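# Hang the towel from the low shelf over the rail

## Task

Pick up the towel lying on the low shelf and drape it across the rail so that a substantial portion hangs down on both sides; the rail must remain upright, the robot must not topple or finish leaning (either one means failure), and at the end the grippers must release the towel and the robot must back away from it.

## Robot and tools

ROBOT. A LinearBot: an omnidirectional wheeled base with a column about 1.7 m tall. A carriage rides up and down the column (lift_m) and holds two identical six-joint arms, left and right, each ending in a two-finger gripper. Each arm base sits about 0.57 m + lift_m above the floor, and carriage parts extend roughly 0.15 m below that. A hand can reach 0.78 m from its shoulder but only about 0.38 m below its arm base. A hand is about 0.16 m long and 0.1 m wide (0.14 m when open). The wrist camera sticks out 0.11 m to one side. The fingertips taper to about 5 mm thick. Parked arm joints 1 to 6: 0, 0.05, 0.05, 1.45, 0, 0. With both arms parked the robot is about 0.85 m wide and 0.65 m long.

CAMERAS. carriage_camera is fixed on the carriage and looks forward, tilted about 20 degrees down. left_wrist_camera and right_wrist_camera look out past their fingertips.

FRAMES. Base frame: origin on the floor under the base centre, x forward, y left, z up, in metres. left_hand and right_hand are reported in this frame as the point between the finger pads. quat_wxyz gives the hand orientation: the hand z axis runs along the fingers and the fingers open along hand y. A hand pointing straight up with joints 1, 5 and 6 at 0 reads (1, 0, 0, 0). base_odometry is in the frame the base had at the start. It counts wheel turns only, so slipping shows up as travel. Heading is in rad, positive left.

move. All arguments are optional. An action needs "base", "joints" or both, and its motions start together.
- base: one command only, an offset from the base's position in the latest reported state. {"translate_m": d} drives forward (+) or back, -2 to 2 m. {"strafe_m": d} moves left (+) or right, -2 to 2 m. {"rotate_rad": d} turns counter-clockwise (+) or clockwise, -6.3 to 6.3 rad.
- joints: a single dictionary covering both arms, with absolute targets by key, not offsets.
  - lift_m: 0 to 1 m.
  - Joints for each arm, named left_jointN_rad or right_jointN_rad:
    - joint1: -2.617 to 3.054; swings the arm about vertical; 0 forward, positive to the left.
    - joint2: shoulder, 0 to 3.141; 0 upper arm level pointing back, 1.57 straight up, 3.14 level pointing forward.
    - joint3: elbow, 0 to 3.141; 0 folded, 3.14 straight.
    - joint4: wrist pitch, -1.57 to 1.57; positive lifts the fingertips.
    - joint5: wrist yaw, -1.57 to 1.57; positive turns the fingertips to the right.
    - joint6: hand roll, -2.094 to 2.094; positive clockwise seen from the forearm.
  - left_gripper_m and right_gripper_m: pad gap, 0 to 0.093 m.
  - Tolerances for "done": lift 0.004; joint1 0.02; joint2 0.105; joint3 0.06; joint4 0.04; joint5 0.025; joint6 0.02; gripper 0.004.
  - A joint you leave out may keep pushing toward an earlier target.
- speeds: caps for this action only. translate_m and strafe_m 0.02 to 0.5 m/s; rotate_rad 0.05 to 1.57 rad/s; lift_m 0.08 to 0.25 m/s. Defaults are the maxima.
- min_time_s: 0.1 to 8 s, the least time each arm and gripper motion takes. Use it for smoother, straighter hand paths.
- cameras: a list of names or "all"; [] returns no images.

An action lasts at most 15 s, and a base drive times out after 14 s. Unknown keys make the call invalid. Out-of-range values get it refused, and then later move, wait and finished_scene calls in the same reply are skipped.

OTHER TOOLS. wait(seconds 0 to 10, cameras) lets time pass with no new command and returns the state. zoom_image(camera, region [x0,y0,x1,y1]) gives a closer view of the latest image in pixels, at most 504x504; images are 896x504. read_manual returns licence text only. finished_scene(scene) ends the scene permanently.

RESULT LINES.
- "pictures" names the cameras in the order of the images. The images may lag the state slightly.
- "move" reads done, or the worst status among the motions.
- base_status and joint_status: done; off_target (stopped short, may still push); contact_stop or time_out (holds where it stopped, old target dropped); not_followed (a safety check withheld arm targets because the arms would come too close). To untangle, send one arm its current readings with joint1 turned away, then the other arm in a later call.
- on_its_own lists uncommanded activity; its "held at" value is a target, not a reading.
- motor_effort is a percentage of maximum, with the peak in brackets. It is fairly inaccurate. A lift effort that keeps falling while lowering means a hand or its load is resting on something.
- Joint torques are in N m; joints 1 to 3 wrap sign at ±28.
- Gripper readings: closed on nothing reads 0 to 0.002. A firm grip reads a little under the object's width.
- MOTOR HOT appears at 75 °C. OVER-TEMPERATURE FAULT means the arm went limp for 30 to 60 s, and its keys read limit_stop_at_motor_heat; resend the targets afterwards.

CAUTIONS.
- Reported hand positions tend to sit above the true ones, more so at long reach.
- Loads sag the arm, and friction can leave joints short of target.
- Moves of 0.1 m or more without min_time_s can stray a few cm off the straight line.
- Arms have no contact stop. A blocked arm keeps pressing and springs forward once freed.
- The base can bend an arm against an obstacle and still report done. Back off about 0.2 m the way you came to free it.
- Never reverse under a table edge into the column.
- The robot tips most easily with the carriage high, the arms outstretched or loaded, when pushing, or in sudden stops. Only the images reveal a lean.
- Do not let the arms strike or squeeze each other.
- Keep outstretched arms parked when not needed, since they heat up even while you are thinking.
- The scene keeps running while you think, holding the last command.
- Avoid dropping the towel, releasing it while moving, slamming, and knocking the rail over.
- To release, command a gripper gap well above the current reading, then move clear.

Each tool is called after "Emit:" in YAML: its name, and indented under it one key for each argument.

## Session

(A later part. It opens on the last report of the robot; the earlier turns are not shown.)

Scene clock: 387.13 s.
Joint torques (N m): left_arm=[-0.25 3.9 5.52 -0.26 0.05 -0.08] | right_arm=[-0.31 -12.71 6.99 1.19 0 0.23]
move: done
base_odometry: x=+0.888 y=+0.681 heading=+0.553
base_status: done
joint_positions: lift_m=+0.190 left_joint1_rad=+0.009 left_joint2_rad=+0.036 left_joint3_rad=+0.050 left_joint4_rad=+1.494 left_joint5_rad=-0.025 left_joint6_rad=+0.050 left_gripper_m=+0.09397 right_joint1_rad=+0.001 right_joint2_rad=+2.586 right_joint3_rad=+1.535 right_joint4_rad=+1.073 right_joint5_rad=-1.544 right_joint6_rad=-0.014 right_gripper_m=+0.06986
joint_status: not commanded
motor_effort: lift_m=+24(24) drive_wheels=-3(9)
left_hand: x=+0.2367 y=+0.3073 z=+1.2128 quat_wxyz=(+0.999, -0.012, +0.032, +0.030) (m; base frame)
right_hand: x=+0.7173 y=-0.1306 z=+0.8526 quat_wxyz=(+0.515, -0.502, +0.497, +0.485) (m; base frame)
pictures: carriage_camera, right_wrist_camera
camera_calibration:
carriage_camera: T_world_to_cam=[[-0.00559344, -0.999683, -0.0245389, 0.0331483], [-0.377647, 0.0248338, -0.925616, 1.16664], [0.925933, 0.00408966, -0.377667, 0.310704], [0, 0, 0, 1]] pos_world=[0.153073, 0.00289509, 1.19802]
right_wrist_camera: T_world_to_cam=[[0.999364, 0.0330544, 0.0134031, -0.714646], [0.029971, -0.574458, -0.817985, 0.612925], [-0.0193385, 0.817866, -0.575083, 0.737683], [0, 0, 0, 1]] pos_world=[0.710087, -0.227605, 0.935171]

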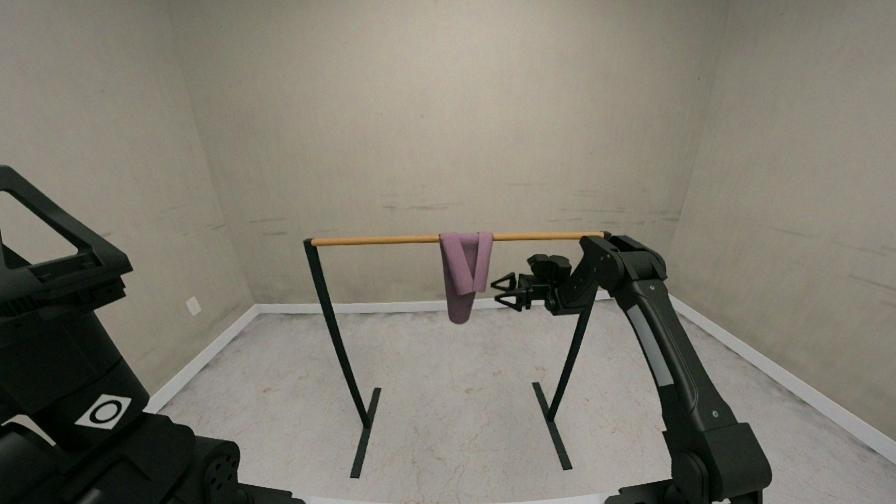

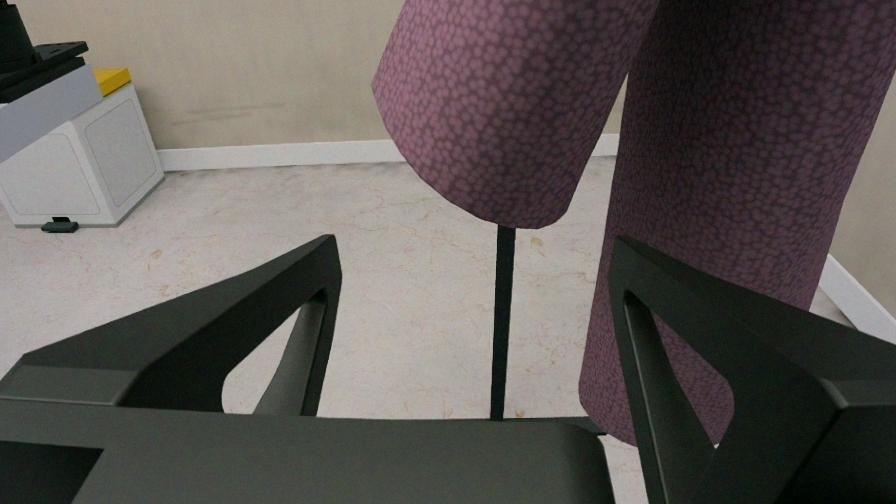

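Emit:
move:
  joints: {"right_gripper_m": 0.088}
  cameras: []

Emit:
move:
  base: {"strafe_m": 0.05}
  speeds: {"strafe_m": 0.06}
  cameras: ["carriage_camera", "right_wrist_camera"]

Emit:
zoom_image:
  camera: "carriage_camera"
  region: [380, 200, 600, 380]

Scene clock: 395.40 s.
Joint torques (N m): left_arm=[-0.28 3.88 5.46 -0.29 0.06 -0.08] | right_arm=[-0.34 -12.72 6.94 1.19 0 0.21]
move: done
base_odometry: x=+0.888 y=+0.681 heading=+0.553
base_status: not commanded
joint_positions: lift_m=+0.190 left_joint1_rad=+0.009 left_joint2_rad=+0.036 left_joint3_rad=+0.050 left_joint4_rad=+1.494 left_joint5_rad=-0.025 left_joint6_rad=+0.050 left_gripper_m=+0.09397 right_joint1_rad=+0.001 right_joint2_rad=+2.586 right_joint3_rad=+1.535 right_joint4_rad=+1.073 right_joint5_rad=-1.544 right_joint6_rad=-0.014 right_gripper_m=+0.08786
joint_status: all done
motor_effort: lift_m=+24(24) drive_wheels=-3(3)
left_hand: x=+0.2367 y=+0.3073 z=+1.2128 quat_wxyz=(+0.999, -0.012, +0.032, +0.030) (m; base frame)
right_hand: x=+0.7173 y=-0.1306 z=+0.8526 quat_wxyz=(+0.515, -0.502, +0.497, +0.485) (m; base frame)
pictures: none
No camera images: "cameras" was empty.

Scene clock: 396.83 s.
Joint torques (N m): left_arm=[-0.25 3.86 5.38 -0.27 0.05 -0.07] | right_arm=[-0.47 -12.72 6.84 1.22 0 0.24]
move: done
base_odometry: x=+0.862 y=+0.724 heading=+0.553
base_status: done
joint_positions: lift_m=+0.190 left_joint1_rad=+0.009 left_joint2_rad=+0.036 left_joint3_rad=+0.050 left_joint4_rad=+1.494 left_joint5_rad=-0.025 left_joint6_rad=+0.050 left_gripper_m=+0.09397 right_joint1_rad=+0.001 right_joint2_rad=+2.586 right_joint3_rad=+1.535 right_joint4_rad=+1.072 right_joint5_rad=-1.544 right_joint6_rad=-0.014 right_gripper_m=+0.08786
joint_status: not commanded
motor_effort: lift_m=+24(24) drive_wheels=+3(11)
left_hand: x=+0.2367 y=+0.3073 z=+1.2128 quat_wxyz=(+0.999, -0.012, +0.032, +0.030) (m; base frame)
right_hand: x=+0.7174 y=-0.1306 z=+0.8527 quat_wxyz=(+0.515, -0.502, +0.497, +0.485) (m; base frame)
pictures: carriage_camera, right_wrist_camera
camera_calibration:
carriage_camera: T_world_to_cam=[[-0.00559344, -0.999683, -0.0245389, 0.0331483], [-0.377647, 0.0248338, -0.925616, 1.16664], [0.925933, 0.00408966, -0.377667, 0.310704], [0, 0, 0, 1]] pos_world=[0.153073, 0.00289509, 1.19802]
right_wrist_camera: T_world_to_cam=[[0.999351, 0.0334356, 0.0134029, -0.714592], [0.0301901, -0.574453, -0.81798, 0.612818], [-0.0196504, 0.817854, -0.57509, 0.737947], [0, 0, 0, 1]] pos_world=[0.710128, -0.227605, 0.935236]

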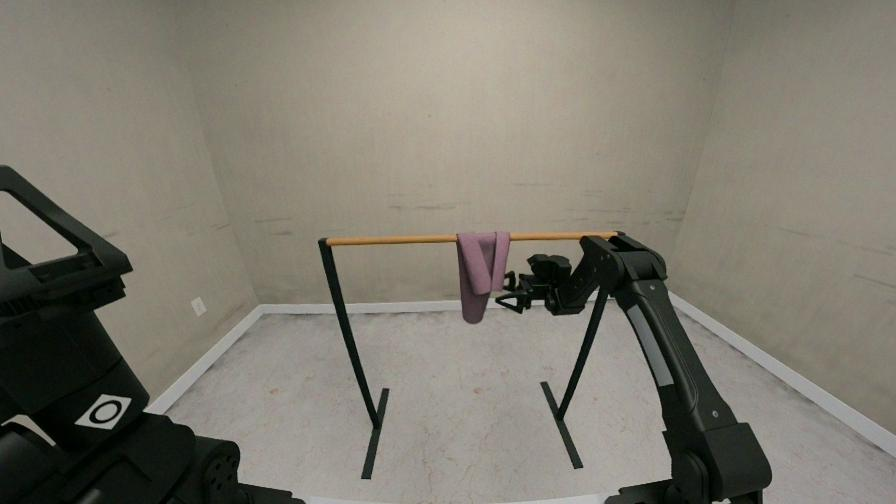

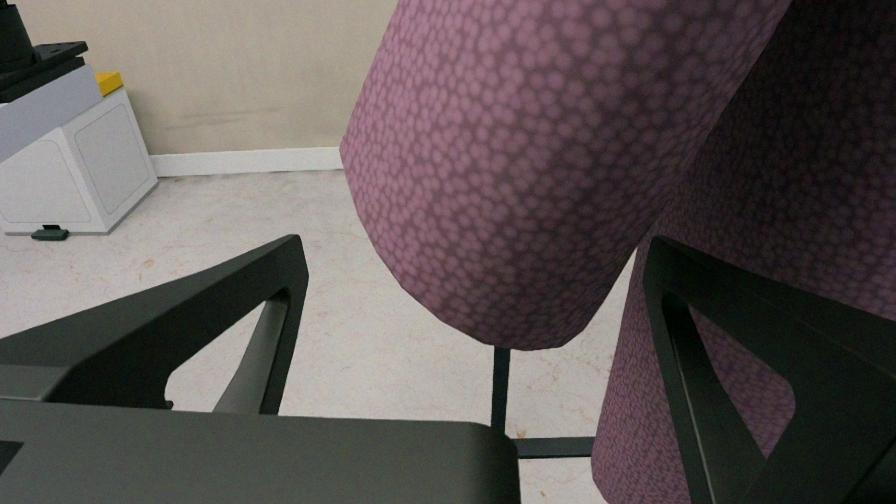

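Scaled by 2.291 from the camera's 896x504 image, which has a finer 1280x720 frame.

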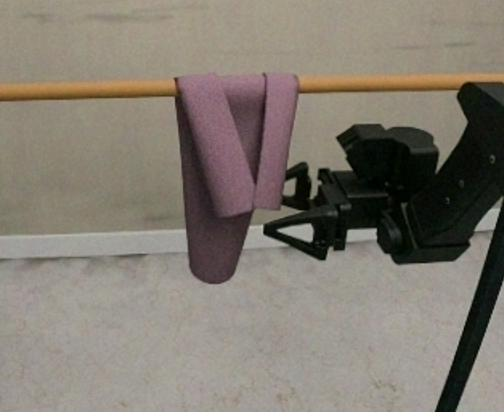

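Emit:
move:
  joints: {"right_gripper_m": 0.0}
  min_time_s: 2.0
  cameras: ["carriage_camera", "right_wrist_camera"]

Emit:
zoom_image:
  camera: "carriage_camera"
  region: [380, 200, 600, 380]

Scene clock: 407.00 s.
Joint torques (N m): left_arm=[-0.28 3.88 5.45 -0.31 0.05 -0.07] | right_arm=[-0.27 -12.67 6.91 1.2 -0.02 0.21]
move: done
base_odometry: x=+0.862 y=+0.724 heading=+0.553
base_status: not commanded
joint_positions: lift_m=+0.190 left_joint1_rad=+0.009 left_joint2_rad=+0.036 left_joint3_rad=+0.050 left_joint4_rad=+1.494 left_joint5_rad=-0.025 left_joint6_rad=+0.050 left_gripper_m=+0.09397 right_joint1_rad=+0.001 right_joint2_rad=+2.586 right_joint3_rad=+1.535 right_joint4_rad=+1.072 right_joint5_rad=-1.544 right_joint6_rad=-0.014 right_gripper_m=+0.00246
joint_status: all done
motor_effort: lift_m=+24(24) drive_wheels=+3(3)
left_hand: x=+0.2367 y=+0.3073 z=+1.2128 quat_wxyz=(+0.999, -0.012, +0.032, +0.030) (m; base frame)
right_hand: x=+0.7174 y=-0.1306 z=+0.8527 quat_wxyz=(+0.515, -0.502, +0.497, +0.485) (m; base frame)
pictures: carriage_camera, right_wrist_camera
camera_calibration:
carriage_camera: T_world_to_cam=[[-0.00559344, -0.999683, -0.0245389, 0.0331483], [-0.377647, 0.0248338, -0.925616, 1.16664], [0.925933, 0.00408966, -0.377667, 0.310704], [0, 0, 0, 1]] pos_world=[0.153073, 0.00289509, 1.19802]
right_wrist_camera: T_world_to_cam=[[0.999351, 0.0334356, 0.0134029, -0.714592], [0.0301901, -0.574453, -0.81798, 0.612818], [-0.0196504, 0.817854, -0.57509, 0.737947], [0, 0, 0, 1]] pos_world=[0.710128, -0.227605, 0.935236]

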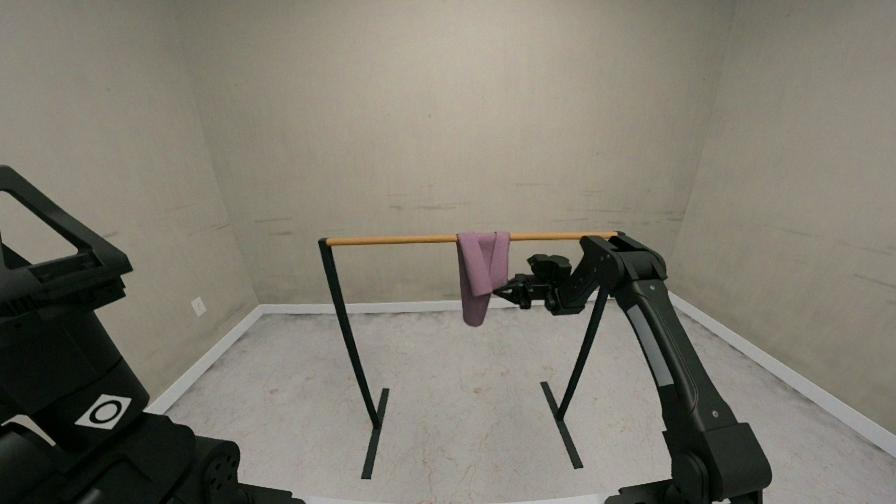

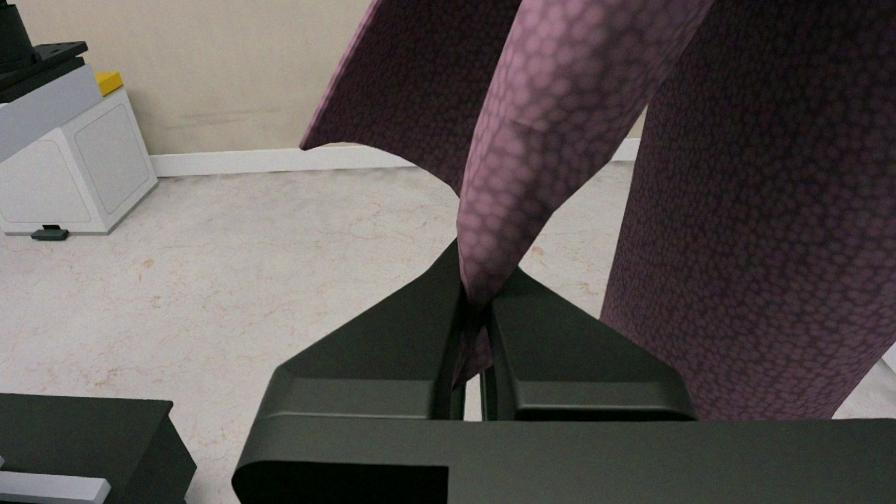

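Scaled by 2.291 from the camera's 896x504 image, which has a finer 1280x720 frame.

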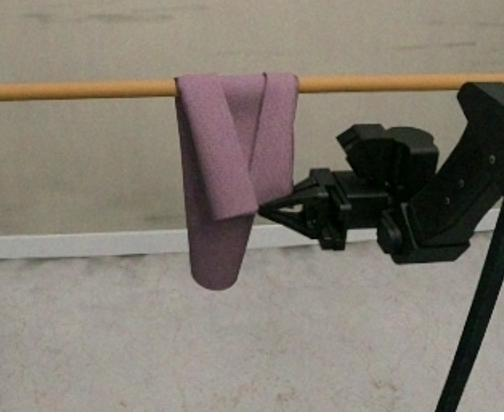

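Emit:
move:
  joints: {"lift_m": 0.11}
  speeds: {"lift_m": 0.08}
  cameras: ["carriage_camera", "right_wrist_camera"]

Emit:
zoom_image:
  camera: "carriage_camera"
  region: [380, 170, 600, 350]

Scene clock: 412.07 s.
Joint torques (N m): left_arm=[-0.28 3.84 5.5 -0.28 0.03 -0.11] | right_arm=[-0.32 -13.05 6.48 1.21 0.01 0.21]
move: done
base_odometry: x=+0.862 y=+0.724 heading=+0.553
base_status: not commanded
joint_positions: lift_m=+0.110 left_joint1_rad=+0.009 left_joint2_rad=+0.036 left_joint3_rad=+0.050 left_joint4_rad=+1.494 left_joint5_rad=-0.025 left_joint6_rad=+0.050 left_gripper_m=+0.09397 right_joint1_rad=+0.001 right_joint2_rad=+2.589 right_joint3_rad=+1.541 right_joint4_rad=+1.072 right_joint5_rad=-1.544 right_joint6_rad=-0.014 right_gripper_m=+0.00245
joint_status: all done
motor_effort: lift_m=+19(20) drive_wheels=+3(3)
left_hand: x=+0.2367 y=+0.3073 z=+1.1333 quat_wxyz=(+0.999, -0.012, +0.032, +0.030) (m; base frame)
right_hand: x=+0.7183 y=-0.1306 z=+0.7732 quat_wxyz=(+0.516, -0.503, +0.497, +0.484) (m; base frame)
pictures: carriage_camera, right_wrist_camera
camera_calibration:
carriage_camera: T_world_to_cam=[[-0.00559344, -0.999683, -0.0245389, 0.0311985], [-0.377647, 0.0248338, -0.925616, 1.09309], [0.925933, 0.00408966, -0.377667, 0.280694], [0, 0, 0, 1]] pos_world=[0.153073, 0.00289509, 1.11856]
right_wrist_camera: T_world_to_cam=[[0.999324, 0.0334356, 0.015309, -0.715887], [0.0317502, -0.574452, -0.817922, 0.546571], [-0.0185534, 0.817855, -0.575125, 0.691466], [0, 0, 0, 1]] pos_world=[0.710879, -0.227604, 0.855691]

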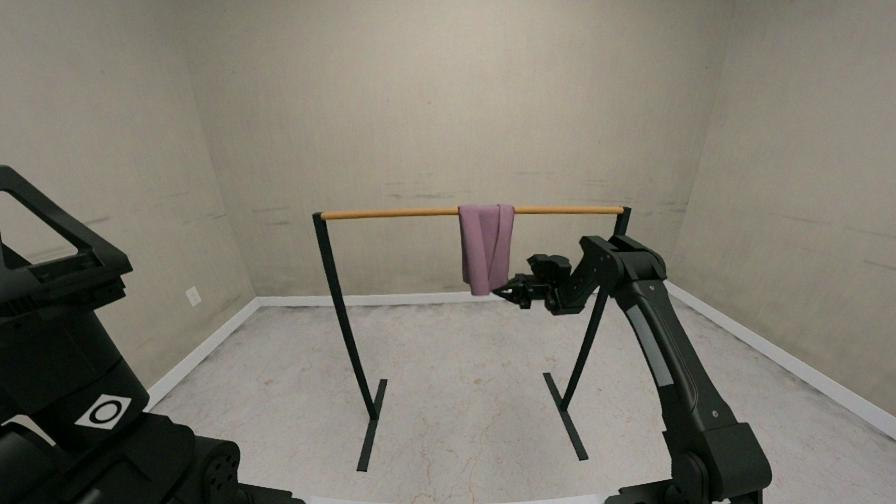

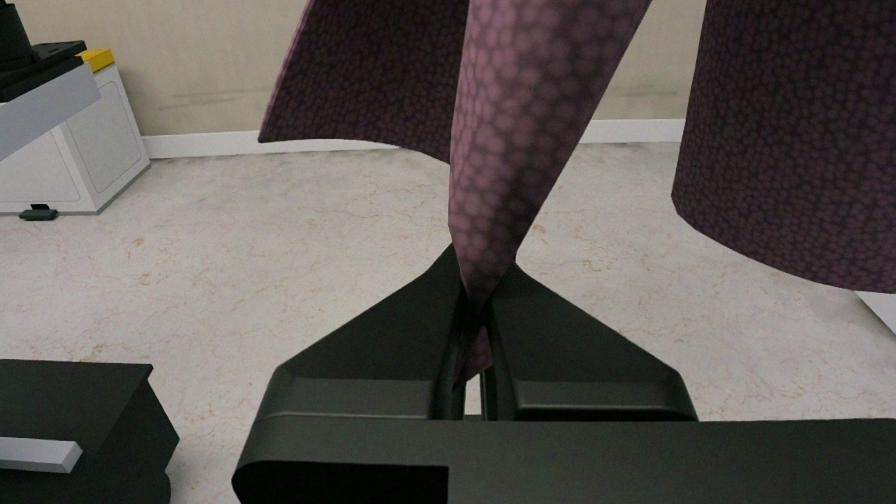

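Scaled by 2.291 from the camera's 896x504 image, which has a finer 1280x720 frame.

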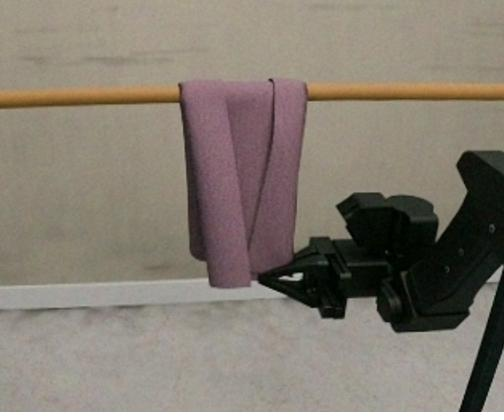

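Emit:
move:
  joints: {"right_gripper_m": 0.088}
  min_time_s: 1.5
  cameras: ["carriage_camera", "right_wrist_camera"]

Scene clock: 421.07 s.
Joint torques (N m): left_arm=[-0.25 3.85 5.38 -0.28 0.04 -0.09] | right_arm=[-0.28 -13.07 6.5 1.21 0 0.22]
move: done
base_odometry: x=+0.862 y=+0.724 heading=+0.553
base_status: not commanded
joint_positions: lift_m=+0.110 left_joint1_rad=+0.009 left_joint2_rad=+0.036 left_joint3_rad=+0.050 left_joint4_rad=+1.494 left_joint5_rad=-0.025 left_joint6_rad=+0.050 left_gripper_m=+0.09397 right_joint1_rad=+0.001 right_joint2_rad=+2.589 right_joint3_rad=+1.541 right_joint4_rad=+1.072 right_joint5_rad=-1.544 right_joint6_rad=-0.014 right_gripper_m=+0.08788
joint_status: all done
motor_effort: lift_m=+19(20) drive_wheels=+2(3)
left_hand: x=+0.2367 y=+0.3073 z=+1.1333 quat_wxyz=(+0.999, -0.012, +0.032, +0.030) (m; base frame)
right_hand: x=+0.7183 y=-0.1306 z=+0.7732 quat_wxyz=(+0.516, -0.503, +0.497, +0.484) (m; base frame)
pictures: carriage_camera, right_wrist_camera
camera_calibration:
carriage_camera: T_world_to_cam=[[-0.00559344, -0.999683, -0.0245389, 0.0311985], [-0.377647, 0.0248338, -0.925616, 1.09309], [0.925933, 0.00408966, -0.377667, 0.280694], [0, 0, 0, 1]] pos_world=[0.153073, 0.00289509, 1.11856]
right_wrist_camera: T_world_to_cam=[[0.999324, 0.0334356, 0.015309, -0.715887], [0.0317502, -0.574452, -0.817922, 0.546571], [-0.0185534, 0.817855, -0.575125, 0.691466], [0, 0, 0, 1]] pos_world=[0.710879, -0.227604, 0.855691]

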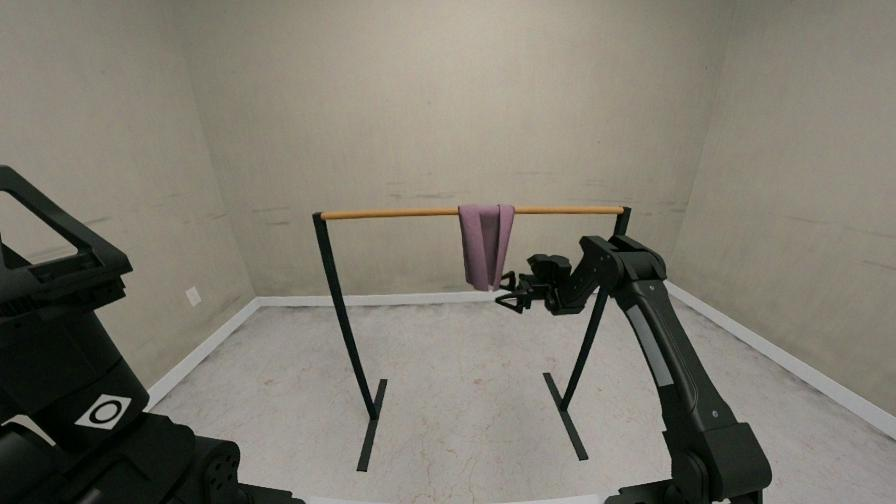

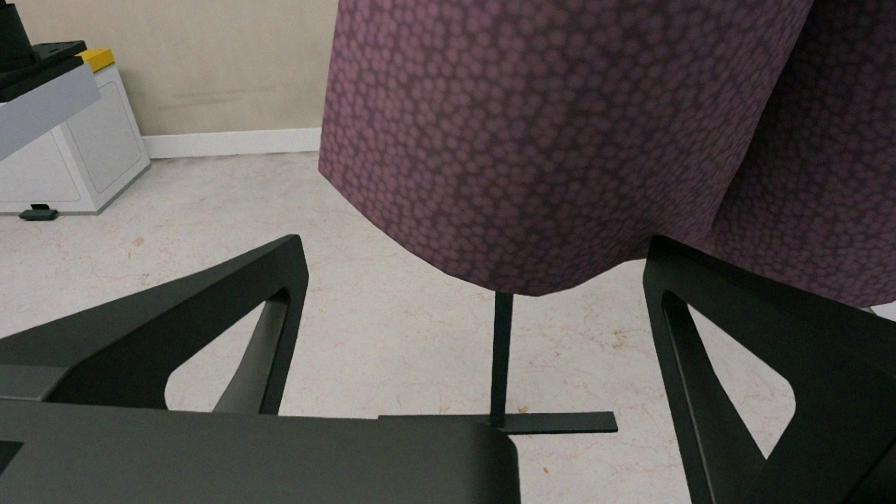

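Emit:
move:
  base: {"strafe_m": -0.09}
  speeds: {"strafe_m": 0.06}
  cameras: ["carriage_camera", "right_wrist_camera"]

Scene clock: 426.30 s.
Joint torques (N m): left_arm=[-0.24 3.84 5.41 -0.27 0.05 -0.09] | right_arm=[-0.49 -13.14 6.39 1.2 0 0.21]
move: done
base_odometry: x=+0.910 y=+0.648 heading=+0.553
base_status: done
joint_positions: lift_m=+0.110 left_joint1_rad=+0.009 left_joint2_rad=+0.036 left_joint3_rad=+0.050 left_joint4_rad=+1.494 left_joint5_rad=-0.025 left_joint6_rad=+0.050 left_gripper_m=+0.09397 right_joint1_rad=+0.001 right_joint2_rad=+2.589 right_joint3_rad=+1.541 right_joint4_rad=+1.072 right_joint5_rad=-1.544 right_joint6_rad=-0.014 right_gripper_m=+0.08788
joint_status: not commanded
motor_effort: lift_m=+19(20) drive_wheels=+6(8)
left_hand: x=+0.2367 y=+0.3073 z=+1.1333 quat_wxyz=(+0.999, -0.012, +0.032, +0.030) (m; base frame)
right_hand: x=+0.7183 y=-0.1306 z=+0.7732 quat_wxyz=(+0.516, -0.503, +0.497, +0.484) (m; base frame)
pictures: carriage_camera, right_wrist_camera
camera_calibration:
carriage_camera: T_world_to_cam=[[-0.00559344, -0.999683, -0.0245389, 0.0311985], [-0.377647, 0.0248338, -0.925616, 1.09309], [0.925933, 0.00408966, -0.377667, 0.280694], [0, 0, 0, 1]] pos_world=[0.153073, 0.00289509, 1.11856]
right_wrist_camera: T_world_to_cam=[[0.999324, 0.0334356, 0.015309, -0.715887], [0.0317502, -0.574452, -0.817922, 0.546571], [-0.0185534, 0.817855, -0.575125, 0.691466], [0, 0, 0, 1]] pos_world=[0.710879, -0.227604, 0.855691]

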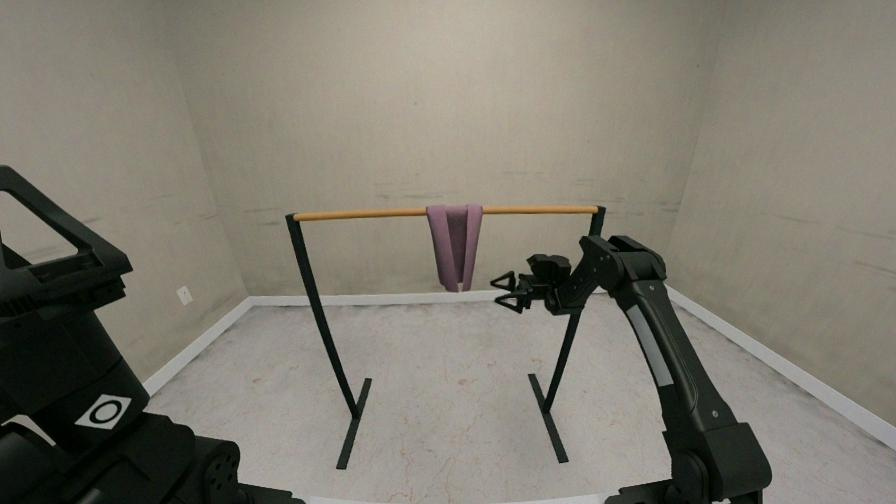

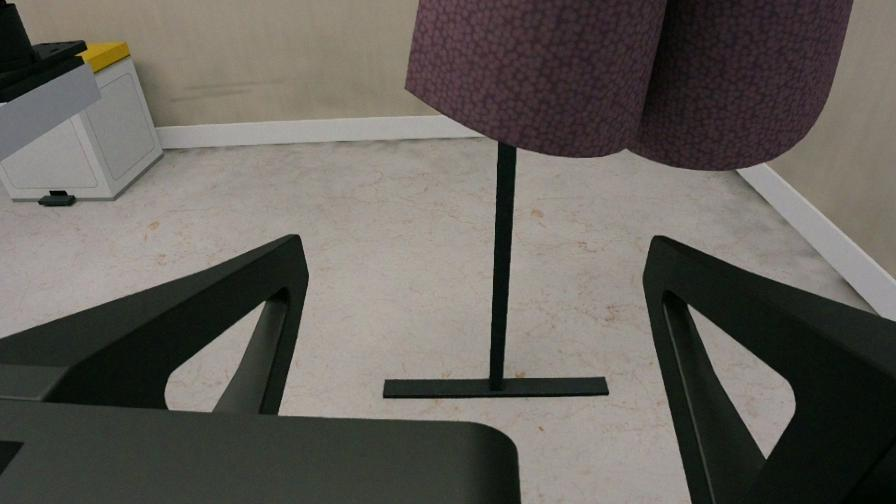

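Emit:
move:
  base: {"translate_m": -0.45}
  speeds: {"translate_m": 0.2}
  cameras: ["carriage_camera"]

Emit:
move:
  joints: {"right_joint1_rad": 0, "right_joint2_rad": 0.05, "right_joint3_rad": 0.05, "right_joint4_rad": 1.45, "right_joint5_rad": 0, "right_joint6_rad": 0}
  min_time_s: 2
  cameras: ["carriage_camera"]

Emit:
zoom_image:
  camera: "carriage_camera"
  region: [300, 180, 600, 350]

Scene clock: 433.30 s.
Joint torques (N m): left_arm=[-0.29 3.86 5.52 -0.26 0.05 -0.06] | right_arm=[-0.25 -13.16 6.45 1.21 0 0.21]
move: done
base_odometry: x=+0.527 y=+0.411 heading=+0.553
base_status: done
joint_positions: lift_m=+0.110 left_joint1_rad=+0.009 left_joint2_rad=+0.036 left_joint3_rad=+0.050 left_joint4_rad=+1.494 left_joint5_rad=-0.025 left_joint6_rad=+0.050 left_gripper_m=+0.09397 right_joint1_rad=+0.001 right_joint2_rad=+2.589 right_joint3_rad=+1.541 right_joint4_rad=+1.071 right_joint5_rad=-1.544 right_joint6_rad=-0.014 right_gripper_m=+0.08788
joint_status: not commanded
motor_effort: lift_m=+19(20) drive_wheels=+0(13)
left_hand: x=+0.2368 y=+0.3073 z=+1.1333 quat_wxyz=(+0.999, -0.012, +0.032, +0.030) (m; base frame)
right_hand: x=+0.7183 y=-0.1306 z=+0.7731 quat_wxyz=(+0.516, -0.503, +0.497, +0.484) (m; base frame)
pictures: carriage_camera
camera_calibration:
carriage_camera: T_world_to_cam=[[-0.00559344, -0.999683, -0.0245389, 0.0311985], [-0.377647, 0.0248338, -0.925616, 1.09309], [0.925933, 0.00408966, -0.377667, 0.280694], [0, 0, 0, 1]] pos_world=[0.153073, 0.00289509, 1.11856]

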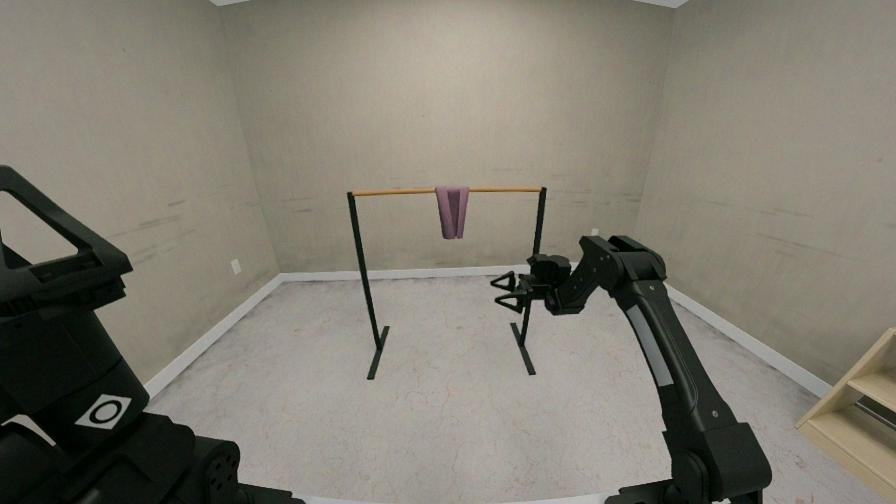

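Scene clock: 435.77 s.
Joint torques (N m): left_arm=[-0.35 3.96 5.44 -0.27 0.06 -0.09] | right_arm=[-0.34 2.7 4.98 0.01 0.16 0.21]
move: done
base_odometry: x=+0.527 y=+0.411 heading=+0.553
base_status: not commanded
joint_positions: lift_m=+0.110 left_joint1_rad=+0.009 left_joint2_rad=+0.036 left_joint3_rad=+0.050 left_joint4_rad=+1.494 left_joint5_rad=-0.025 left_joint6_rad=+0.050 left_gripper_m=+0.09397 right_joint1_rad=+0.001 right_joint2_rad=+0.062 right_joint3_rad=+0.059 right_joint4_rad=+1.436 right_joint5_rad=-0.011 right_joint6_rad=-0.013 right_gripper_m=+0.08789
joint_status: all done
motor_effort: lift_m=+20(20) drive_wheels=+1(1)
left_hand: x=+0.2368 y=+0.3073 z=+1.1333 quat_wxyz=(+0.999, -0.012, +0.032, +0.030) (m; base frame)
right_hand: x=+0.2562 y=-0.3010 z=+1.1342 quat_wxyz=(+0.998, -0.006, +0.069, -0.006) (m; base frame)
pictures: carriage_camera
camera_calibration:
carriage_camera: T_world_to_cam=[[-0.00559344, -0.999683, -0.0245389, 0.0311984], [-0.377647, 0.0248338, -0.925616, 1.09309], [0.925933, 0.00408966, -0.377667, 0.280694], [0, 0, 0, 1]] pos_world=[0.153073, 0.00289509, 1.11855]

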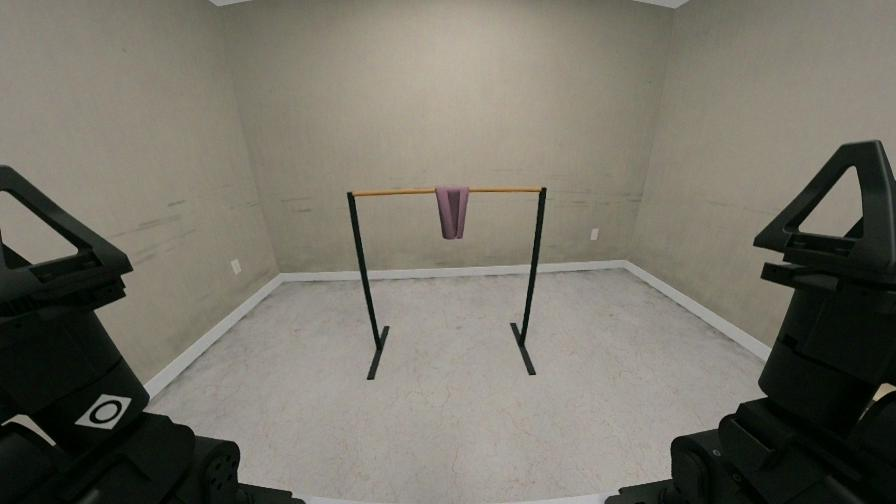

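Scaled by 1.680 from the camera's 896x504 image, which has a finer 1280x720 frame.

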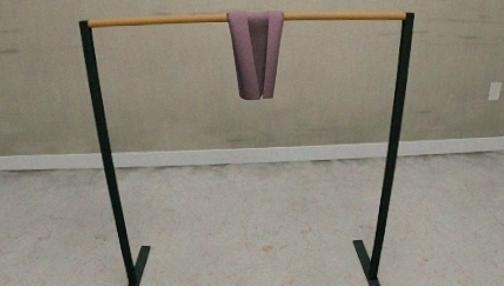

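Emit:
finished_scene:
  scene: 2
  done: true

The scene is finished: the task was done.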